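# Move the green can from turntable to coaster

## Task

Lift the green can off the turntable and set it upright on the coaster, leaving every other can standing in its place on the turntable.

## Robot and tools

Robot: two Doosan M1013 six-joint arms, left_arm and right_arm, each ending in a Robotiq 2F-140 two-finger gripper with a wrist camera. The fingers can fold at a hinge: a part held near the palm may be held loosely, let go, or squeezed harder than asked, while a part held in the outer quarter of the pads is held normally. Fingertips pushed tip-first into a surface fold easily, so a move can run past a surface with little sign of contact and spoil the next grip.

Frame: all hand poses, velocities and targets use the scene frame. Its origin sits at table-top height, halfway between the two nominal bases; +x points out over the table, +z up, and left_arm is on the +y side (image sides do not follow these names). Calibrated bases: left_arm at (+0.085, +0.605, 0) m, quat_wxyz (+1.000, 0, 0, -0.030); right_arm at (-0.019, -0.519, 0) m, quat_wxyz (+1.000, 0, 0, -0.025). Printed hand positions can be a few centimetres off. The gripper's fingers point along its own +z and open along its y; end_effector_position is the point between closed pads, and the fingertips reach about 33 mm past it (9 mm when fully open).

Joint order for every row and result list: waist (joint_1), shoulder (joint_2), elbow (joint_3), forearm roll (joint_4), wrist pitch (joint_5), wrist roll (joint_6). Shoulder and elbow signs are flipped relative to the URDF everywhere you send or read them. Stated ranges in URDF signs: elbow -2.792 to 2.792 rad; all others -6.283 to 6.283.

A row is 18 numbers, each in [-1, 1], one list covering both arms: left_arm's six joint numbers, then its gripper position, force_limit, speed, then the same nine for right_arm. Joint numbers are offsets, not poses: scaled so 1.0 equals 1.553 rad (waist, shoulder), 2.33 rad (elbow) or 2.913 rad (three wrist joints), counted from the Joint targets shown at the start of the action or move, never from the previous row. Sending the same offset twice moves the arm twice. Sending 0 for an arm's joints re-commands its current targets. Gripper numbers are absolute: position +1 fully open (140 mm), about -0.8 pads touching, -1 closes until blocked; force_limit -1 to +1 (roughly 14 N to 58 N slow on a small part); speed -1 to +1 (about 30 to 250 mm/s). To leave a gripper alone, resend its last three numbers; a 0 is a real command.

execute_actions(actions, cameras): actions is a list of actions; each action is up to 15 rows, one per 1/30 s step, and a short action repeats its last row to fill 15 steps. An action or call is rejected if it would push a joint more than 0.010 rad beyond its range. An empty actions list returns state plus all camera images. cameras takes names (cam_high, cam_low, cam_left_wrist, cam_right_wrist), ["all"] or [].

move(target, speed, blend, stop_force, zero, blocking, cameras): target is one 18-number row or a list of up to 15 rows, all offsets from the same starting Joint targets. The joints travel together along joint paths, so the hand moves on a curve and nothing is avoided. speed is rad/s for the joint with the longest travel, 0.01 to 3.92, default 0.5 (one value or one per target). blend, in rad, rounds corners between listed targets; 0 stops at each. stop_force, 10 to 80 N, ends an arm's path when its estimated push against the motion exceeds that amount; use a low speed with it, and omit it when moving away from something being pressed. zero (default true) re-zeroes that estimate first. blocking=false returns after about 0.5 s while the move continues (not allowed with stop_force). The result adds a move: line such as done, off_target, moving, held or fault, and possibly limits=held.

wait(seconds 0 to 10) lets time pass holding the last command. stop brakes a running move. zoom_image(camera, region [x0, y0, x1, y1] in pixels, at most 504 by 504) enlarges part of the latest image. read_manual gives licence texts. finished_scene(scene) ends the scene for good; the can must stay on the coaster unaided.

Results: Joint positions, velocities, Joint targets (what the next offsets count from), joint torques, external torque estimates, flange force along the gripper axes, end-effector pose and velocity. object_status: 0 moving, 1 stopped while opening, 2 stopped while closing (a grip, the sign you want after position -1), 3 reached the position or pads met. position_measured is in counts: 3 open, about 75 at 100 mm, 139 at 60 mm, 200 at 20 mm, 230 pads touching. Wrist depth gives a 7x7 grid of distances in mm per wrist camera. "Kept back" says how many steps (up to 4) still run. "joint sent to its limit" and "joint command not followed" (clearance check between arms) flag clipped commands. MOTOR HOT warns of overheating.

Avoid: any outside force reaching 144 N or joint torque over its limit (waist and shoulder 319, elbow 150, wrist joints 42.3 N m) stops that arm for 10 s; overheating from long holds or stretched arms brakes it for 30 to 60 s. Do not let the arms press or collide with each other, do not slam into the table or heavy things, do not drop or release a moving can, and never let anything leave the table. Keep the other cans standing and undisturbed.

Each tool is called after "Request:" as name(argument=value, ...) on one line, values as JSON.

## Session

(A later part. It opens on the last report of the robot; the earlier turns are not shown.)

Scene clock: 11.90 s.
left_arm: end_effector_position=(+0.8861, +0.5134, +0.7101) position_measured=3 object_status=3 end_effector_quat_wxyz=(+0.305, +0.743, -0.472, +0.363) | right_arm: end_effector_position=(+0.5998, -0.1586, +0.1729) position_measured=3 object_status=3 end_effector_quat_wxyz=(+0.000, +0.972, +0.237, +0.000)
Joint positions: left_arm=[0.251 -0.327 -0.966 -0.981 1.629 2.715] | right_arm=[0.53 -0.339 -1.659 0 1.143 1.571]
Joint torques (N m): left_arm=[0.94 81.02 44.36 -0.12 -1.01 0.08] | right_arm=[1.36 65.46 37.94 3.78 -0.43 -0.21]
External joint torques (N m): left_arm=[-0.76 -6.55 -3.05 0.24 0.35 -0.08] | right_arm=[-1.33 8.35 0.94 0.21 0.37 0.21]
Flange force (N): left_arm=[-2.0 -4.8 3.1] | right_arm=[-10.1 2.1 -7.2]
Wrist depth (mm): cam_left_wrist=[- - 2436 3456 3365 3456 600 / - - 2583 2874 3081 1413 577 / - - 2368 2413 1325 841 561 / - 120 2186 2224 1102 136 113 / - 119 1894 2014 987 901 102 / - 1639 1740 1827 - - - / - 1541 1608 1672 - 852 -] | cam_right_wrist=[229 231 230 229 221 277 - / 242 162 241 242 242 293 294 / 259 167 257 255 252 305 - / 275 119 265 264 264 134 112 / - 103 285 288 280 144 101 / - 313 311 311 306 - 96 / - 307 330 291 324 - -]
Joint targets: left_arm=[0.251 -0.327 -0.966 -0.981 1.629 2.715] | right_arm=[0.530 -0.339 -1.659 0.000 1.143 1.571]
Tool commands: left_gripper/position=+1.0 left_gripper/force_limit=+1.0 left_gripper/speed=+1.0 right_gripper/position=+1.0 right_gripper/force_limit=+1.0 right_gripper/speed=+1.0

Request:
wait(seconds=1.48)

Request:
move(target=[[0,0,0,0,0,0,1,1,1, 0.0144,-0.0185,0.0101,0,-0.0018,0,-1,-0.5,-0.73],[0,0,0,0,0,0,1,1,1, 0.0508,-0.0475,0.0239,0,-0.0062,0,-1,-0.5,-0.73],[0,0,0,0,0,0,1,1,1, 0.0898,-0.0609,0.0313,0,-0.0074,0,-1,-0.5,-0.73],[0,0,0,0,0,0,1,1,1, 0.1290,-0.0597,0.0300,0,-0.0078,0,-1,-0.5,-0.73],[0,0,0,0,0,0,1,1,1, 0.1667,-0.0469,0.0174,0,-0.0111,0,-1,-0.5,-0.73],[0,0,0,0,0,0,1,1,1, 0.1841,-0.0366,0.0072,0,-0.0138,0,-1,-0.5,-0.73],[0,0,0,0,0,0,1,1,1, 0.1996,0.0019,0.0208,0,0.0176,0,-1,-0.5,-0.73],[0,0,0,0,0,0,1,1,1, 0.2063,0.0189,0.0459,0,0.0468,0,-1,-0.5,-0.73]], speed=[0.147,0.1415,0.151,0.1525,0.146,0.135,0.18,0.17], blend=[0.01,0.01,0.01,0.01,0.01,0.01,0.01,0], blocking=false, cameras=["cam_right_wrist"])

Request:
wait(seconds=0.5, cameras=["cam_right_wrist"])

Request:
wait(seconds=0.6, cameras=["cam_right_wrist"])

Request:
wait(seconds=0.4, cameras=["cam_right_wrist"])

Request:
wait(seconds=3, cameras=["cam_high","cam_low","cam_right_wrist"])

Scene clock: 13.77 s.
left_arm: end_effector_position=(+0.8861, +0.5134, +0.7101) position_measured=3 object_status=3 end_effector_quat_wxyz=(+0.305, +0.743, -0.472, +0.363) | right_arm: end_effector_position=(+0.5998, -0.1586, +0.1729) position_measured=3 object_status=3 end_effector_quat_wxyz=(+0.000, +0.972, +0.237, +0.000)
Joint positions: left_arm=[0.251 -0.327 -0.966 -0.981 1.629 2.715] | right_arm=[0.53 -0.339 -1.659 0 1.143 1.571]
Joint torques (N m): left_arm=[0.88 81.21 44.48 -0.08 -1.02 0.04] | right_arm=[1.63 65.32 37.95 3.77 -0.42 -0.21]
External joint torques (N m): left_arm=[-0.84 -6.66 -3.17 0.19 0.36 -0.03] | right_arm=[-1.48 8.58 0.87 0.22 0.37 0.21]
Flange force (N): left_arm=[-2.3 -4.8 3.3] | right_arm=[-10.6 2.3 -7.3]
Wrist depth (mm): cam_left_wrist=[- - - 3237 3321 3157 603 / - - 2974 2810 3119 858 567 / - - 2346 2507 2557 873 548 / 1413 120 2131 2243 2205 136 113 / - 118 1923 2030 - 146 102 / - 1650 1694 1827 - - - / - 1541 1579 1672 - 836 -] | cam_right_wrist=[229 231 233 230 219 - - / 179 228 243 241 242 285 285 / 168 205 257 250 249 310 - / 275 119 273 266 269 134 317 / - 103 287 290 289 266 96 / - 314 312 307 304 - 96 / - 337 330 326 312 - -]
Joint targets: left_arm=[0.251 -0.327 -0.966 -0.981 1.629 2.715] | right_arm=[0.530 -0.339 -1.659 0.000 1.143 1.571]
Tool commands: left_gripper/position=+1.0 left_gripper/force_limit=+1.0 left_gripper/speed=+1.0 right_gripper/position=+1.0 right_gripper/force_limit=+1.0 right_gripper/speed=+1.0
wait: 1.50 s; at rest from the start

Scene clock: 14.27 s.
left_arm: end_effector_position=(+0.8861, +0.5134, +0.7101) position_measured=3 object_status=3 end_effector_quat_wxyz=(+0.305, +0.743, -0.472, +0.363) | right_arm: end_effector_position=(+0.6038, -0.1106, +0.1543) position_measured=43 object_status=0 end_effector_quat_wxyz=(+0.000, +0.965, +0.263, +0.000) end_effector_velocity=(-0.009, +0.117, -0.043) end_effector_angular_velocity=(+0.000, +0.000, +0.142)
Joint positions: left_arm=[0.251 -0.327 -0.966 -0.981 1.629 2.715] | right_arm=[0.585 -0.394 -1.617 0 1.131 1.571]
Joint velocities: left_arm=[within noise] | right_arm=[0.142 -0.113 0.08 0 -0.032 0]
Joint torques (N m): left_arm=[0.75 81.23 44.53 -0.09 -1 0.09] | right_arm=[3.59 67.09 37.05 3.77 -0.09 -0.22]
External joint torques (N m): left_arm=[-0.7 -6.86 -3.31 0.2 0.35 -0.09] | right_arm=[-3.05 11.32 1.45 0.2 0.03 0.22]
Flange force (N): left_arm=[-2.5 -4.9 3.2] | right_arm=[-13.4 4.4 -9.2]
Wrist depth (mm): cam_left_wrist=[1325 1661 2186 3157 3761 3081 588 / - 1550 3503 3119 2842 729 577 / - 1598 2325 2507 3552 780 533 / - 120 2186 2186 1075 137 114 / - 118 1923 1937 - 146 102 / - 1639 1752 1814 - - - / - 1569 1579 1608 - 830 -] | cam_right_wrist=[- 206 217 217 208 260 263 / 228 233 230 226 226 278 278 / 244 243 246 154 240 289 294 / 181 200 250 161 256 129 322 / - 91 273 274 273 - 95 / - 295 289 293 274 291 72 / - - 317 316 219 305 -]
Joint targets: left_arm=[0.251 -0.327 -0.966 -0.981 1.629 2.715] | right_arm=[0.592 -0.400 -1.613 0.000 1.129 1.571]
Tool commands: left_gripper/position=+1.0 left_gripper/force_limit=+1.0 left_gripper/speed=+1.0 right_gripper/position=-1.0 right_gripper/force_limit=-0.5 right_gripper/speed=-0.73
move: running; path passed 1 of 8 targets; right_arm: the waist is farthest, 0.266 rad from its target
Images, in order (width x height): cam_right_wrist 896x504.

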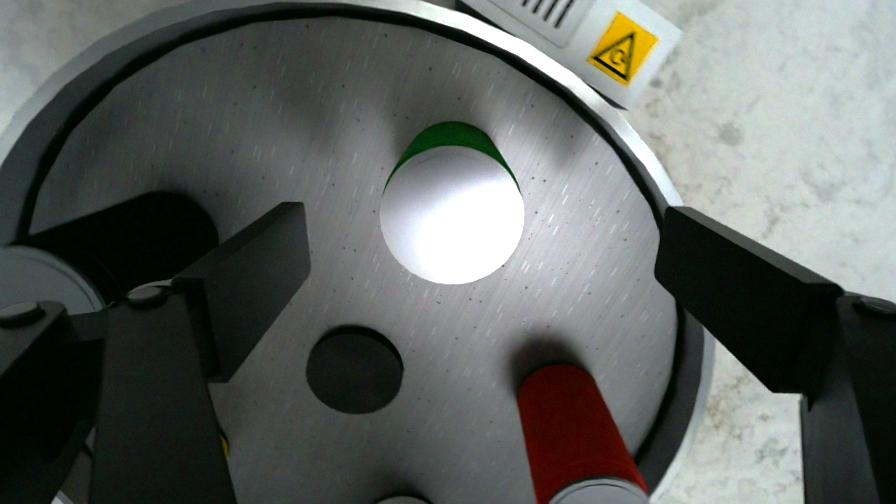

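Scene clock: 14.77 s.
left_arm: end_effector_position=(+0.8861, +0.5134, +0.7101) position_measured=3 object_status=3 end_effector_quat_wxyz=(+0.305, +0.743, -0.472, +0.363) | right_arm: end_effector_position=(+0.5874, -0.0558, +0.1412) position_measured=91 object_status=0 end_effector_quat_wxyz=(+0.000, +0.954, +0.298, +0.000) end_effector_velocity=(-0.047, +0.105, -0.018) end_effector_angular_velocity=(-0.001, +0.001, +0.149)
Joint positions: left_arm=[0.251 -0.327 -0.966 -0.981 1.629 2.715] | right_arm=[0.658 -0.43 -1.59 0 1.122 1.571]
Joint velocities: left_arm=[within noise] | right_arm=[0.149 -0.051 0.041 -0.001 -0.009 0]
Joint torques (N m): left_arm=[0.95 81.18 44.45 -0.08 -1 0.05] | right_arm=[3.73 72.86 37.07 3.73 -0.49 -0.21]
External joint torques (N m): left_arm=[-0.75 -6.95 -3.25 0.21 0.34 -0.05] | right_arm=[-3.63 9.59 1.26 0.21 0.45 0.21]
Flange force (N): left_arm=[-2.3 -5.1 3.2] | right_arm=[-10.8 5.0 -8.6]
Wrist depth (mm): cam_left_wrist=[- - - 3602 3706 3237 3081 / - - 2507 2692 3081 3365 575 / - - 2413 2483 1368 712 554 / - 120 2167 2243 1102 136 502 / - 118 1923 1983 1007 147 101 / - 1650 1752 1764 - - - / - 1541 1588 1639 - 794 -] | cam_right_wrist=[- 249 186 206 199 198 - / 265 202 214 210 212 205 204 / 210 227 225 146 225 221 - / 239 239 125 146 233 131 220 / - 84 249 258 253 111 85 / - - 275 268 269 - - / - - 297 295 293 79 -]
Joint targets: left_arm=[0.251 -0.327 -0.966 -0.981 1.629 2.715] | right_arm=[0.666 -0.432 -1.588 0.000 1.122 1.571]
Tool commands: left_gripper/position=+1.0 left_gripper/force_limit=+1.0 left_gripper/speed=+1.0 right_gripper/position=-1.0 right_gripper/force_limit=-0.5 right_gripper/speed=-0.73
earlier move: running; path passed 2 of 8 targets; right_arm: the waist is farthest, 0.193 rad from its target
wait: 0.50 s; no rest
Images, in order (width x height): cam_right_wrist 896x504.

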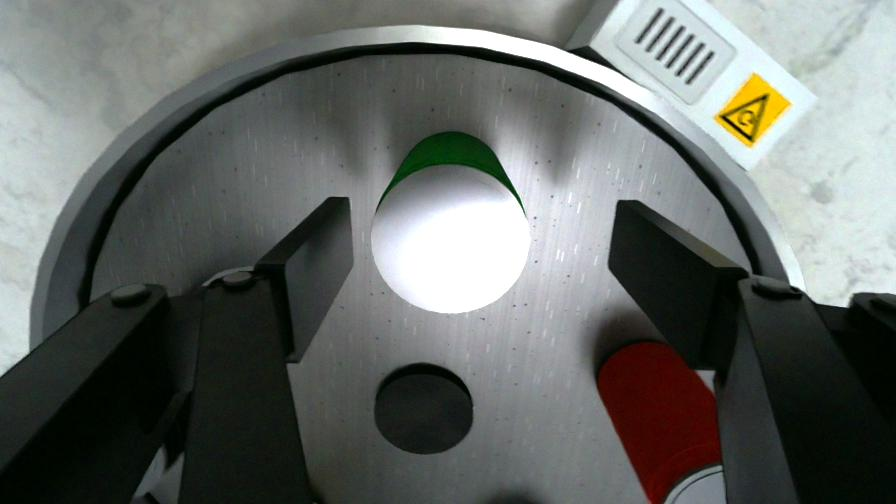

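Scene clock: 15.37 s.
left_arm: end_effector_position=(+0.8861, +0.5134, +0.7101) position_measured=3 object_status=3 end_effector_quat_wxyz=(+0.305, +0.743, -0.472, +0.363) | right_arm: end_effector_position=(+0.5410, -0.0054, +0.1398) position_measured=149 object_status=0 end_effector_quat_wxyz=(+0.000, +0.940, +0.341, +0.000) end_effector_velocity=(-0.099, +0.061, +0.003) end_effector_angular_velocity=(+0.004, -0.004, +0.145)
Joint positions: left_arm=[0.251 -0.327 -0.966 -0.981 1.629 2.715] | right_arm=[0.748 -0.426 -1.598 0 1.118 1.571]
Joint velocities: left_arm=[within noise] | right_arm=[0.145 0.051 -0.07 0 -0.025 0]
Joint torques (N m): left_arm=[0.78 81.53 44.46 -0.08 -1.02 0.05] | right_arm=[0.64 71.69 36.48 3.83 -0.4 -0.22]
External joint torques (N m): left_arm=[-0.8 -7.72 -3.37 0.19 0.35 -0.04] | right_arm=[-0.89 11.74 2.39 0.14 0.35 0.22]
Flange force (N): left_arm=[-2.0 -6.2 3.3] | right_arm=[-11.5 1.4 -11.1]
Wrist depth (mm): cam_left_wrist=[- - - 3456 3654 3157 3875 / - - 2664 2940 2842 2842 575 / 1360 - 2507 2483 2906 - 561 / 1398 120 2096 2263 1752 136 511 / - 118 1894 2079 - 146 101 / - 1694 1728 1608 - - - / - 1579 1569 1608 - 850 -] | cam_right_wrist=[240 - 247 203 202 222 194 / 256 263 211 209 208 209 200 / 274 228 222 148 218 220 215 / - 233 117 141 137 231 230 / - 74 - 255 145 90 242 / - 77 - 266 260 - - / - - - 289 288 - -]
Joint targets: left_arm=[0.251 -0.327 -0.966 -0.981 1.629 2.715] | right_arm=[0.756 -0.423 -1.602 0.000 1.116 1.571]
Tool commands: left_gripper/position=+1.0 left_gripper/force_limit=+1.0 left_gripper/speed=+1.0 right_gripper/position=-1.0 right_gripper/force_limit=-0.5 right_gripper/speed=-0.73
earlier move: running; path passed 4 of 8 targets; right_arm: the wrist pitch is farthest, 0.162 rad from its target
wait: 0.60 s; no rest
Images, in order (width x height): cam_right_wrist 896x504.

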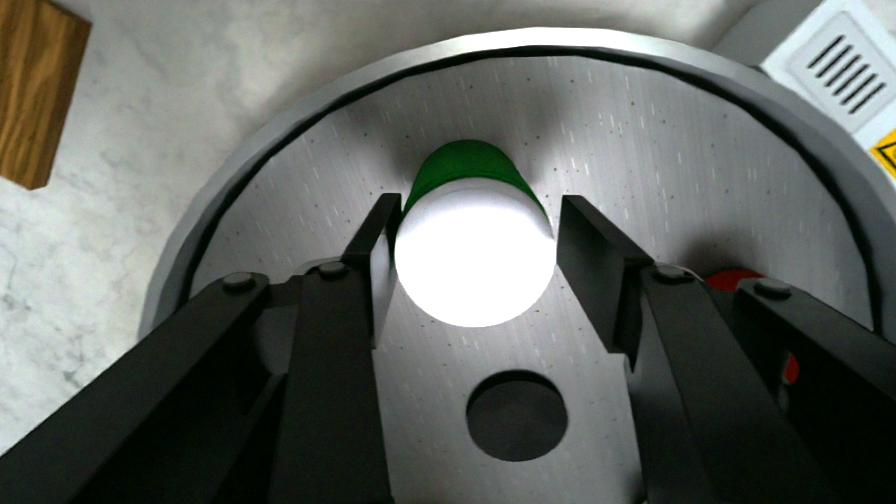

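Scene clock: 15.77 s.
left_arm: end_effector_position=(+0.8861, +0.5134, +0.7101) position_measured=3 object_status=3 end_effector_quat_wxyz=(+0.305, +0.743, -0.472, +0.363) | right_arm: end_effector_position=(+0.4994, +0.0146, +0.1400) position_measured=152 object_status=2 end_effector_quat_wxyz=(+0.000, +0.930, +0.367, +0.000) end_effector_velocity=(-0.112, +0.033, +0.000) end_effector_angular_velocity=(+0.000, +0.000, +0.134)
Joint positions: left_arm=[0.251 -0.327 -0.966 -0.981 1.629 2.715] | right_arm=[0.804 -0.403 -1.632 0 1.106 1.571]
Joint velocities: left_arm=[within noise] | right_arm=[0.135 0.079 -0.117 0.001 -0.038 0]
Joint torques (N m): left_arm=[1.02 81.1 44.45 -0.11 -0.94 0.05] | right_arm=[2.57 72.94 38.49 3.74 -0.68 -0.24]
External joint torques (N m): left_arm=[-1.12 -7.49 -3.47 0.22 0.27 -0.04] | right_arm=[-2.73 6.41 -0.5 0.15 0.63 0.24]
Flange force (N): left_arm=[-2.2 -5.5 3.9] | right_arm=[-9.9 3.8 -5.2]
Wrist depth (mm): cam_left_wrist=[1093 - - 3552 3321 3119 4650 / - - 2532 2780 3045 2940 3602 / 1541 - 2507 2610 3157 1235 557 / 1470 120 2149 2149 1112 136 543 / - 118 1923 2030 - 146 102 / - 1661 1705 1814 - - - / - 1579 1588 1579 - 864 -] | cam_right_wrist=[239 249 245 199 199 198 189 / 252 - 215 210 213 209 208 / 283 278 222 159 219 220 217 / 297 291 231 141 133 228 175 / - 74 - 251 132 87 152 / - 77 - 269 262 - - / - - - 291 290 - -]
Joint targets: left_arm=[0.251 -0.327 -0.966 -0.981 1.629 2.715] | right_arm=[0.811 -0.398 -1.638 0.000 1.105 1.571]
Tool commands: left_gripper/position=+1.0 left_gripper/force_limit=+1.0 left_gripper/speed=+1.0 right_gripper/position=-1.0 right_gripper/force_limit=-0.5 right_gripper/speed=-0.73
earlier move: running; path passed 5 of 8 targets; right_arm: the wrist pitch is farthest, 0.173 rad from its target
wait: 0.40 s; no rest
Images, in order (width x height): cam_right_wrist 896x504.

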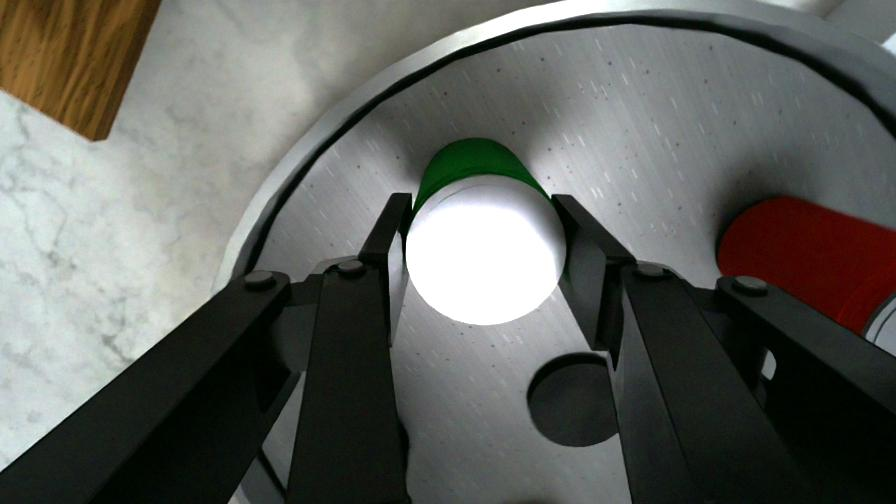

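Scene clock: 17.07 s.
left_arm: end_effector_position=(+0.8861, +0.5134, +0.7101) position_measured=3 object_status=3 end_effector_quat_wxyz=(+0.305, +0.743, -0.472, +0.363) | right_arm: end_effector_position=(+0.4615, +0.0248, +0.2500) position_measured=152 object_status=2 end_effector_quat_wxyz=(+0.000, +0.921, +0.389, +0.000)
Joint positions: left_arm=[0.251 -0.327 -0.966 -0.981 1.629 2.715] | right_arm=[0.85 -0.31 -1.552 0.001 1.28 1.571]
Joint torques (N m): left_arm=[1.11 81.16 44.4 -0.16 -0.97 0.03] | right_arm=[1.78 65.67 40.83 4 -0.42 -0.26]
External joint torques (N m): left_arm=[-1.19 -7.84 -3.5 0.27 0.29 -0.03] | right_arm=[-1.76 7.2 0.02 0.2 0.36 0.26]
Flange force (N): left_arm=[-2.0 -6.0 4.0] | right_arm=[-10.9 2.6 -4.0]
Wrist depth (mm): cam_left_wrist=[- - - 3410 3503 3081 3996 / - - 3009 2874 3237 3279 3456 / - - 2413 2532 2532 1298 - / - 120 2149 2243 1967 136 113 / - 118 1937 2014 - 146 101 / - 1661 1716 1788 - - - / - 1531 1598 1541 - 820 -] | cam_right_wrist=[- 339 349 301 299 297 290 / - 380 363 317 252 302 310 / - - 331 158 239 332 290 / 418 - 117 141 132 349 332 / 445 74 - 382 132 87 347 / - 78 - 406 392 - - / - - - 417 332 - -]
Joint targets: left_arm=[0.251 -0.327 -0.966 -0.981 1.629 2.715] | right_arm=[0.850 -0.310 -1.552 0.000 1.280 1.571]
Tool commands: left_gripper/position=+1.0 left_gripper/force_limit=+1.0 left_gripper/speed=+1.0 right_gripper/position=-1.0 right_gripper/force_limit=-0.5 right_gripper/speed=-0.73
earlier move: done
wait: 1.30 of 3 s (the move ended)
Images, in order (width x height): cam_high 896x504, cam_low 896x504, cam_right_wrist 896x504.

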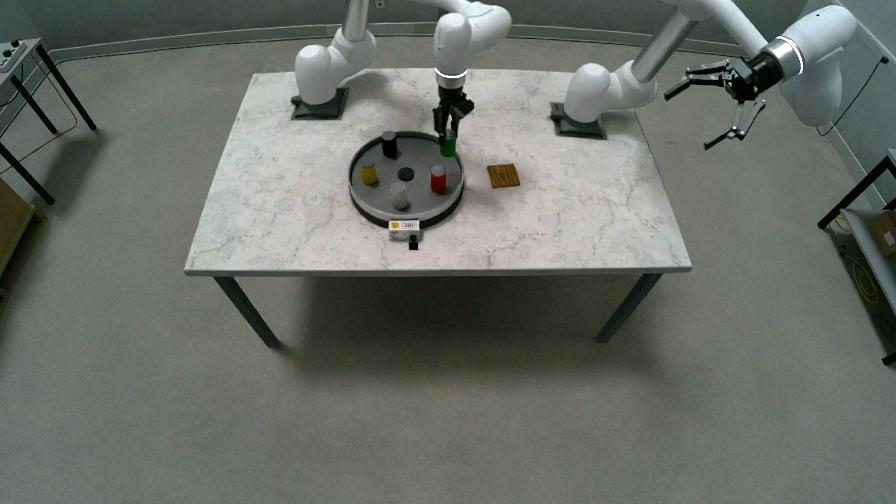

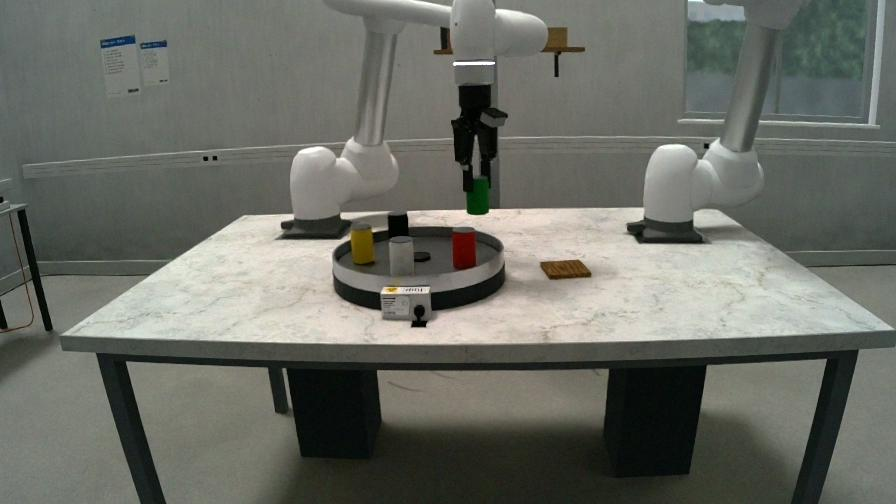

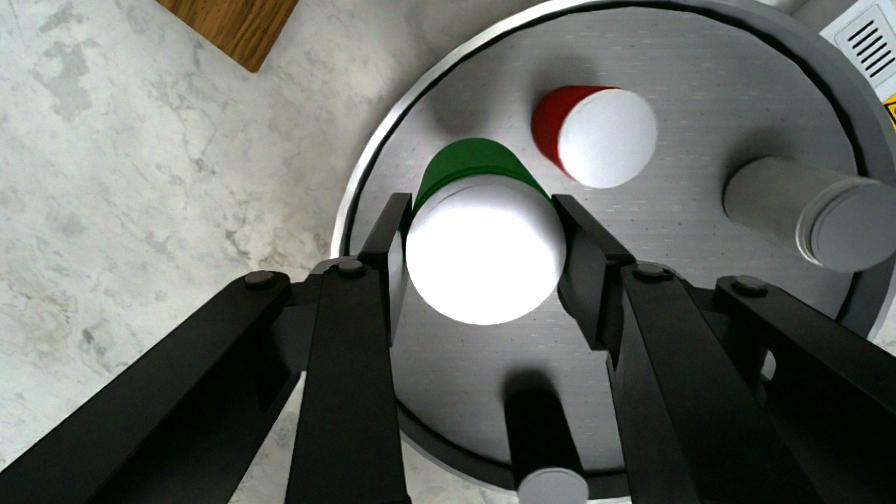

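Request:
move(target=[0,0,0,0,0,0,1,1,1, 0.1267,-0.1614,0.1357,0,0.0224,0,-1,-0.5,-0.73], speed=0.4, cameras=["cam_high","cam_low","cam_right_wrist"])

Request:
zoom_image(camera="cam_high", region=[430, 110, 570, 210])

Request:
zoom_image(camera="cam_low", region=[480, 180, 640, 300])

Scene clock: 18.50 s.
left_arm: end_effector_position=(+0.8861, +0.5134, +0.7101) position_measured=3 object_status=3 end_effector_quat_wxyz=(+0.305, +0.743, -0.472, +0.363) | right_arm: end_effector_position=(+0.4274, +0.2341, +0.2200) position_measured=152 object_status=2 end_effector_quat_wxyz=(+0.000, +0.879, +0.478, +0.000)
Joint positions: left_arm=[0.251 -0.327 -0.966 -0.981 1.629 2.715] | right_arm=[1.047 -0.56 -1.236 0.001 1.345 1.571]
Joint torques (N m): left_arm=[1.28 81.39 44.37 -0.11 -1.01 0.04] | right_arm=[1.37 90.2 41.45 4.07 -0.43 -0.21]
External joint torques (N m): left_arm=[-1.76 -7.81 -3.36 0.19 0.35 -0.03] | right_arm=[-1.32 7.26 0.11 0.2 0.37 0.21]
Flange force (N): left_arm=[-1.2 -6.2 4.3] | right_arm=[-11.4 1.7 -3.5]
Wrist depth (mm): cam_left_wrist=[- - - 3552 3365 3365 4409 / - - 2664 2842 3503 3045 3552 / - 1705 2413 2610 2346 - - / - 120 2167 2167 1853 137 113 / - 118 1909 1998 - 146 102 / - 1629 1764 1814 - - - / - 1579 1569 - - 830 -] | cam_right_wrist=[328 323 321 320 - 321 317 / - - - 330 328 337 - / - - 351 158 163 361 - / - 393 - 141 132 335 369 / - 74 - 413 132 87 334 / - 78 - - - - - / - - - 387 395 - -]
Joint targets: left_arm=[0.251 -0.327 -0.966 -0.981 1.629 2.715] | right_arm=[1.047 -0.561 -1.236 0.000 1.345 1.571]
move: done
Images, in order (width x height): cam_high 896x504, cam_low 896x504, cam_right_wrist 896x504.

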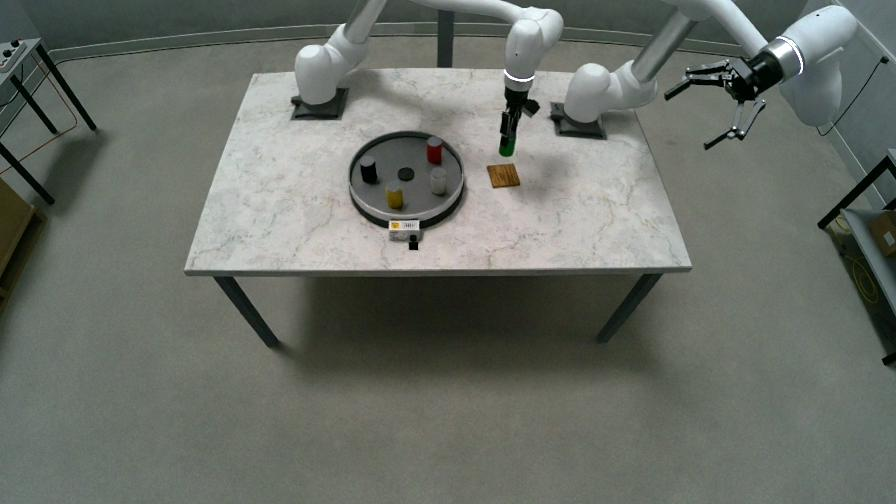

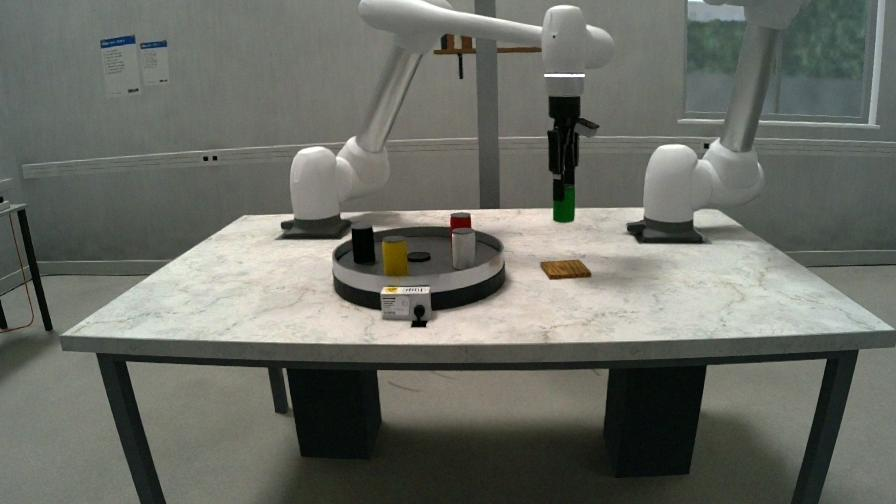

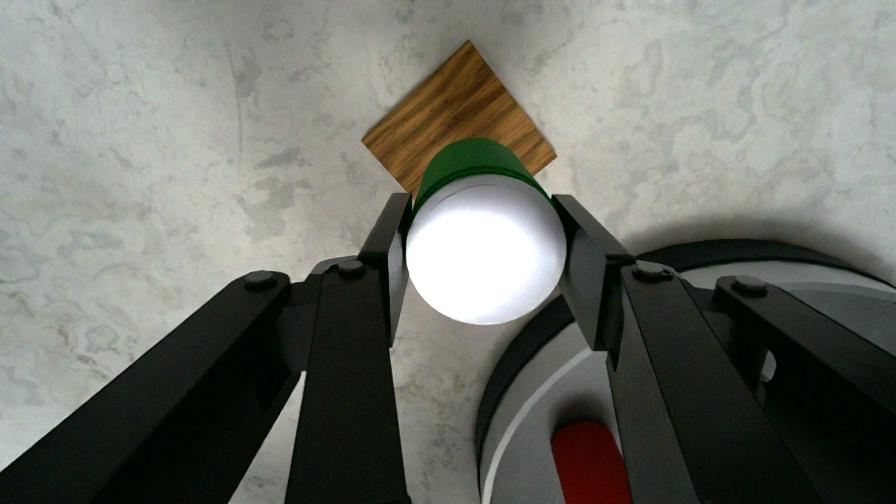

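Scaled by 3.600 from the camera's 896x504 image, which has a finer 1280x720 frame.

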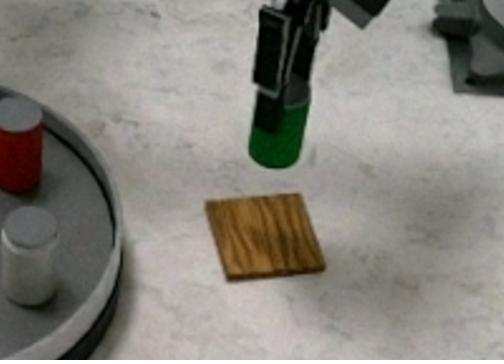

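Scaled by 3.150 from the camera's 896x504 image, which has a finer 1280x720 frame.

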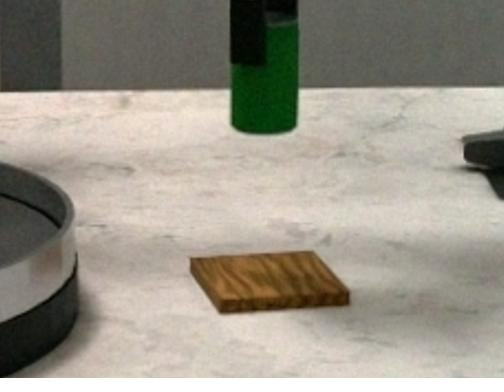

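Request:
move(target=[0,0,0,0,0,0,1,1,1, 0.0017,-0.0412,-0.0450,0,-0.0580,0,-1,-0.5,-0.73], speed=0.25)

Request:
move(target=[0,0,0,0,0,0,1,1,1, 0,-0.0077,-0.0064,0,-0.0092,0,-1,-0.5,-0.73], speed=0.018, stop_force=10, cameras=["cam_high","cam_low","cam_right_wrist"])

Request:
zoom_image(camera="cam_low", region=[480, 180, 640, 300])

Request:
zoom_image(camera="cam_high", region=[430, 110, 570, 210])

Scene clock: 20.73 s.
left_arm: end_effector_position=(+0.8861, +0.5134, +0.7101) position_measured=3 object_status=3 end_effector_quat_wxyz=(+0.305, +0.743, -0.472, +0.363) | right_arm: end_effector_position=(+0.4277, +0.2387, +0.1080) position_measured=152 object_status=2 end_effector_quat_wxyz=(+0.000, +0.878, +0.479, +0.000)
Joint positions: left_arm=[0.251 -0.327 -0.966 -0.981 1.629 2.715] | right_arm=[1.05 -0.625 -1.341 0 1.176 1.571]
Joint torques (N m): left_arm=[0.91 81.19 44.33 -0.1 -0.99 0.04] | right_arm=[1.35 93.52 39.4 3.84 -0.43 -0.22]
External joint torques (N m): left_arm=[-0.9 -8.13 -3.5 0.22 0.31 -0.04] | right_arm=[-1.44 7.34 -0.02 0.19 0.37 0.22]
Flange force (N): left_arm=[-2.0 -6.6 3.6] | right_arm=[-10.9 1.8 -5.2]
Wrist depth (mm): cam_left_wrist=[1332 - - 3602 3503 3321 3761 / - - 2842 2974 3119 3045 3654 / - - 2346 2483 2637 - 1382 / - 120 2149 2186 1157 136 113 / - 118 1937 1998 - 146 102 / - 1661 1801 1788 - - - / - 1550 1608 1716 - 833 -] | cam_right_wrist=[- - 223 216 - 217 - / 232 - 233 220 - - 228 / - 244 235 159 231 244 - / 261 - - 140 132 253 255 / - 74 - 148 - 87 - / - 77 - 290 - - - / - - - 317 295 - -]
Joint targets: left_arm=[0.251 -0.327 -0.966 -0.981 1.629 2.715] | right_arm=[1.050 -0.625 -1.341 0.000 1.176 1.571]
move: done

Scene clock: 22.07 s.
left_arm: end_effector_position=(+0.8861, +0.5134, +0.7101) position_measured=3 object_status=3 end_effector_quat_wxyz=(+0.305, +0.743, -0.472, +0.363) | right_arm: end_effector_position=(+0.4278, +0.2389, +0.0988) position_measured=152 object_status=2 end_effector_quat_wxyz=(+0.000, +0.878, +0.479, +0.000)
Joint positions: left_arm=[0.251 -0.327 -0.966 -0.981 1.629 2.715] | right_arm=[1.05 -0.631 -1.349 0 1.162 1.571]
Joint torques (N m): left_arm=[1.15 81.12 44.33 -0.05 -1.01 0.08] | right_arm=[1.6 76.89 30.4 3.85 -1.25 -0.21]
External joint torques (N m): left_arm=[-1.24 -6.64 -3.03 0.16 0.35 -0.07] | right_arm=[-1.62 24.29 8.76 0.17 1.19 0.21]
Flange force (N): left_arm=[-1.6 -4.9 3.5] | right_arm=[-12.8 2.1 -24.9]
Wrist depth (mm): cam_left_wrist=[- 1588 2974 3410 3602 3365 3935 / - - 2810 2874 3456 3761 3410 / - 1788 2436 2583 2637 - - / - 118 2114 2368 1066 136 113 / - 119 1937 1867 1035 146 102 / - 1650 1776 1776 - - - / - 1550 1598 1513 - 814 -] | cam_right_wrist=[- 211 - 209 - - - / 223 216 - 211 208 - - / 234 - 225 159 216 233 - / 252 252 - 141 133 243 250 / 267 74 - 146 261 87 252 / - 78 - - 279 - - / - - - 303 - - -]
Joint targets: left_arm=[0.251 -0.327 -0.966 -0.981 1.629 2.715] | right_arm=[1.050 -0.631 -1.349 0.000 1.162 1.571]
move: contact (right_arm); right_arm: the wrist pitch is farthest, 0.013 rad from its target
Images, in order (width x height): cam_high 896x504, cam_low 896x504, cam_right_wrist 896x504.

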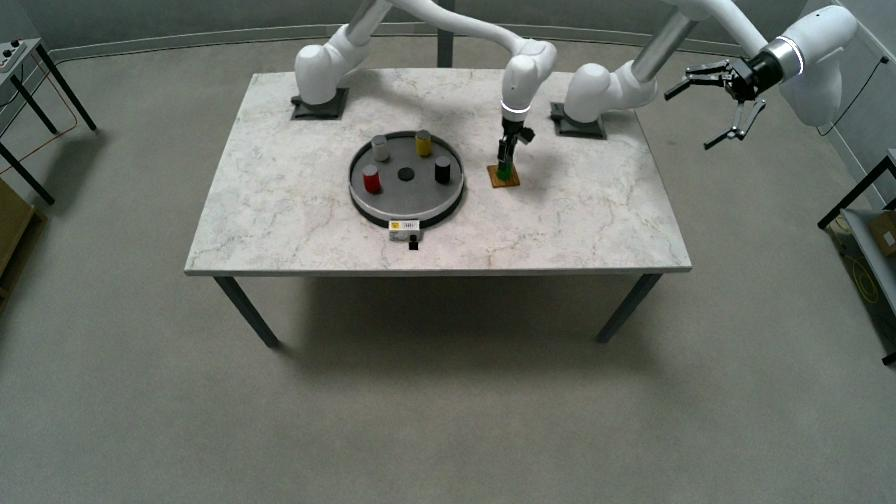

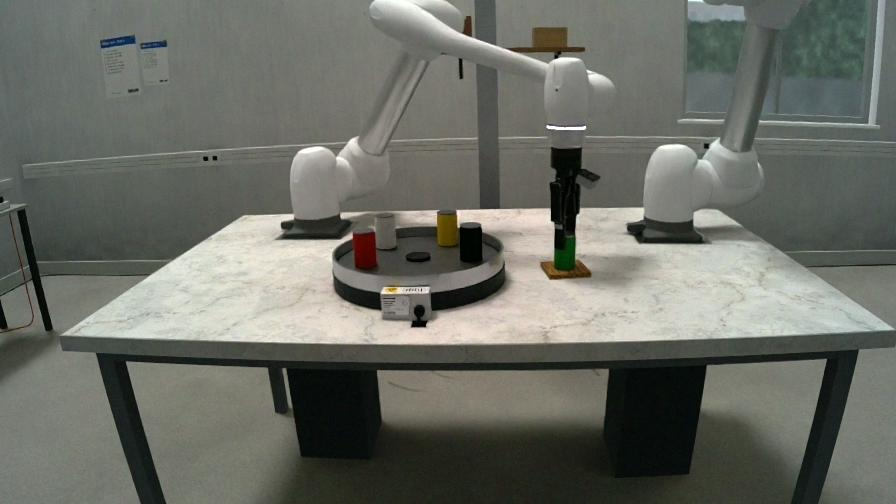

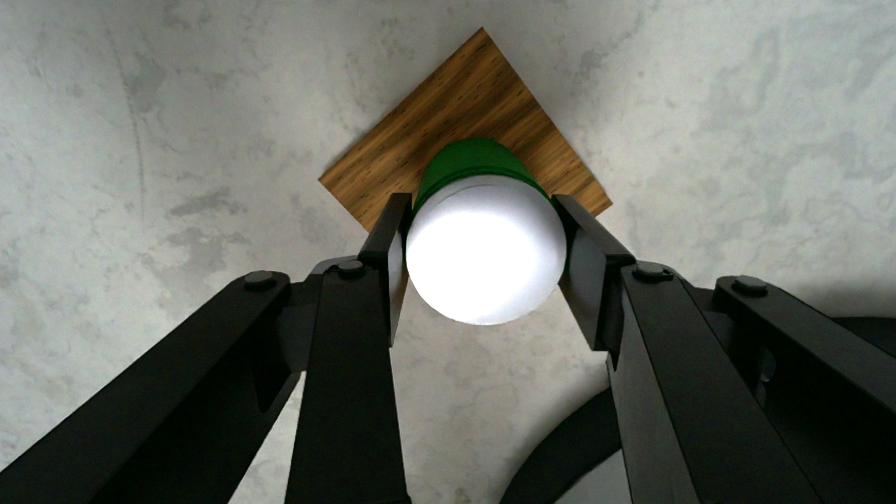

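Scaled by 3.150 from the camera's 896x504 image, which has a finer 1280x720 frame.

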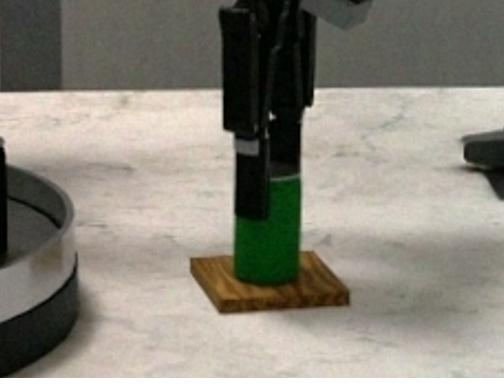

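Scaled by 3.600 from the camera's 896x504 image, which has a finer 1280x720 frame.

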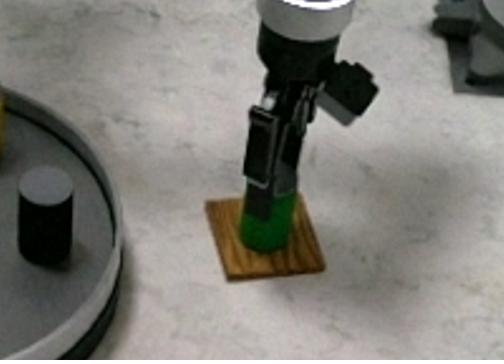

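Request:
move(target=[[0,0,0,0,0,0,1,1,1, 0,0.0003,0.0003,0,0.0004,0,0.3,-0.5,-0.6],[0,0,0,0,0,0,1,1,1, 0,0.0383,0.0482,0,0.0588,0,0.3,-0.5,-0.6]], speed=[0.05,0.35], cameras=["cam_high","cam_low","cam_right_wrist"])

Request:
zoom_image(camera="cam_low", region=[320, 180, 640, 340])

Scene clock: 23.90 s.
left_arm: end_effector_position=(+0.8861, +0.5134, +0.7101) position_measured=3 object_status=3 end_effector_quat_wxyz=(+0.305, +0.743, -0.472, +0.363) | right_arm: end_effector_position=(+0.4279, +0.2390, +0.2105) position_measured=91 object_status=3 end_effector_quat_wxyz=(+0.000, +0.878, +0.479, +0.000)
Joint positions: left_arm=[0.251 -0.327 -0.966 -0.981 1.629 2.715] | right_arm=[1.05 -0.571 -1.236 0 1.333 1.571]
Joint torques (N m): left_arm=[1.19 81.65 44.3 -0.08 -1.02 0.04] | right_arm=[1.64 89.65 40.52 4.07 -0.42 -0.21]
External joint torques (N m): left_arm=[-0.8 -7.78 -3.23 0.23 0.35 -0.04] | right_arm=[-1.82 8.35 0.89 0.17 0.35 0.21]
Flange force (N): left_arm=[-1.6 -6.6 3.1] | right_arm=[-11.1 2.3 -5.0]
Wrist depth (mm): cam_left_wrist=[- 1705 2243 3279 3706 3237 4650 / - 1923 2610 2780 2874 3365 3602 / - 2346 2390 2557 2263 - - / - 120 2167 2030 1122 136 113 / - 118 1923 1998 1007 146 102 / - 1639 1705 1853 - - - / - 1541 1598 1650 - 794 -] | cam_right_wrist=[- 312 310 - - 313 - / - - - 317 323 - 325 / - - 356 250 325 - 330 / - 367 136 379 - 117 333 / - 87 117 396 351 107 85 / - - - 429 351 - - / - - 457 402 385 - -]
Joint targets: left_arm=[0.251 -0.327 -0.966 -0.981 1.629 2.715] | right_arm=[1.050 -0.571 -1.236 0.000 1.333 1.571]
move: done
Images, in order (width x height): cam_high 896x504, cam_low 896x504, cam_right_wrist 896x504.

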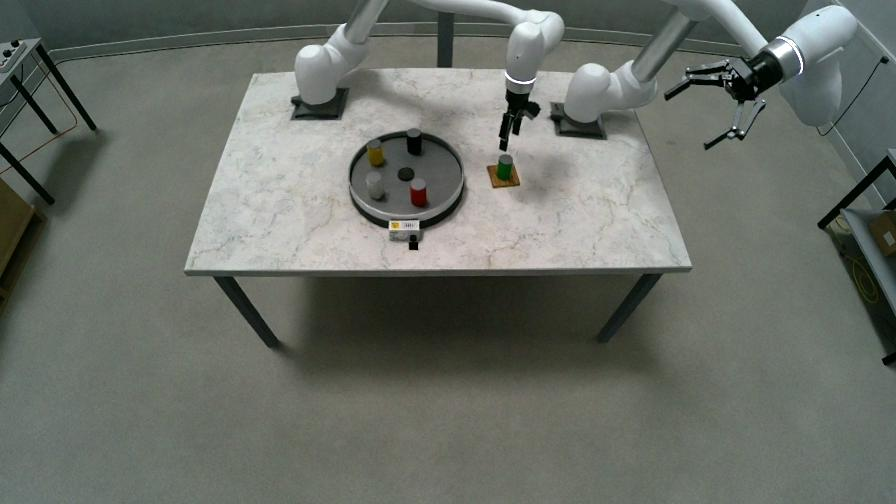

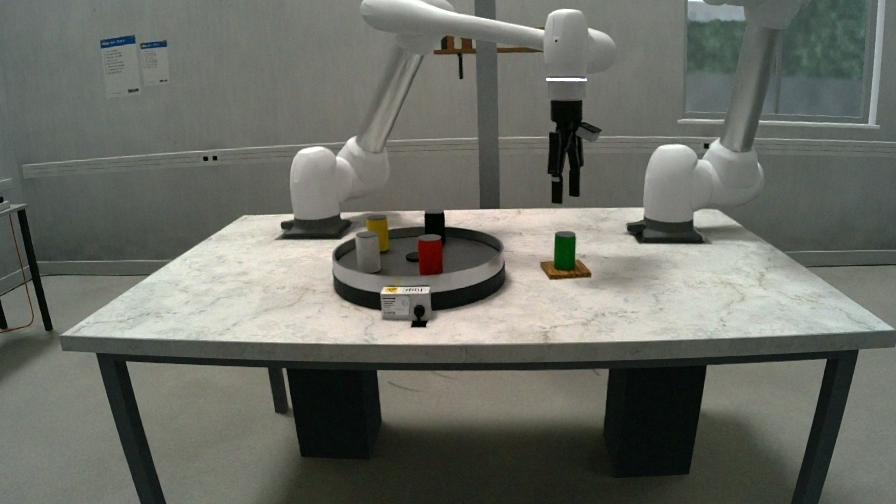

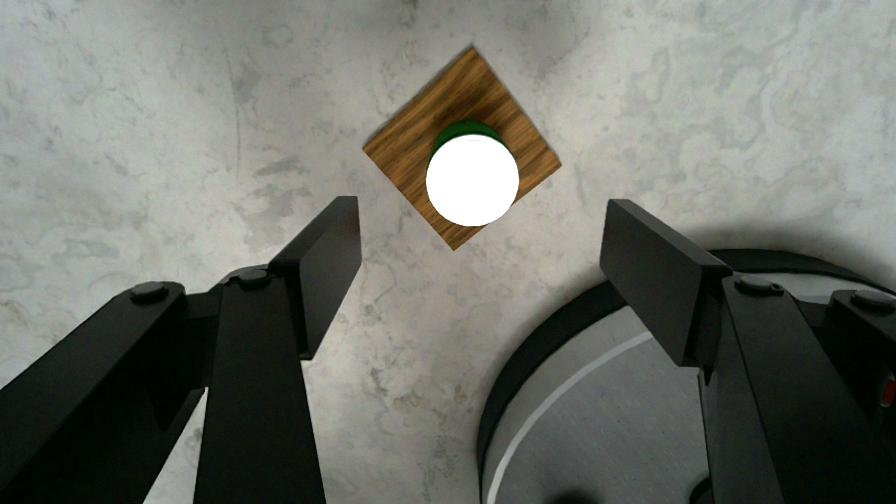

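Scaled by 1.575 from the camera's 896x504 image, which has a finer 1280x720 frame.

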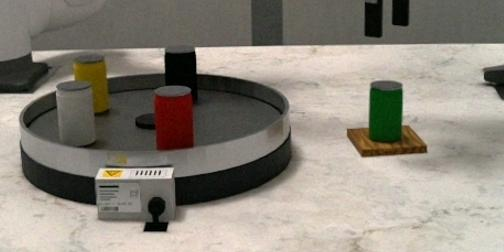

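Request:
finished_scene(scene=2)

The scene is finished: the task was done.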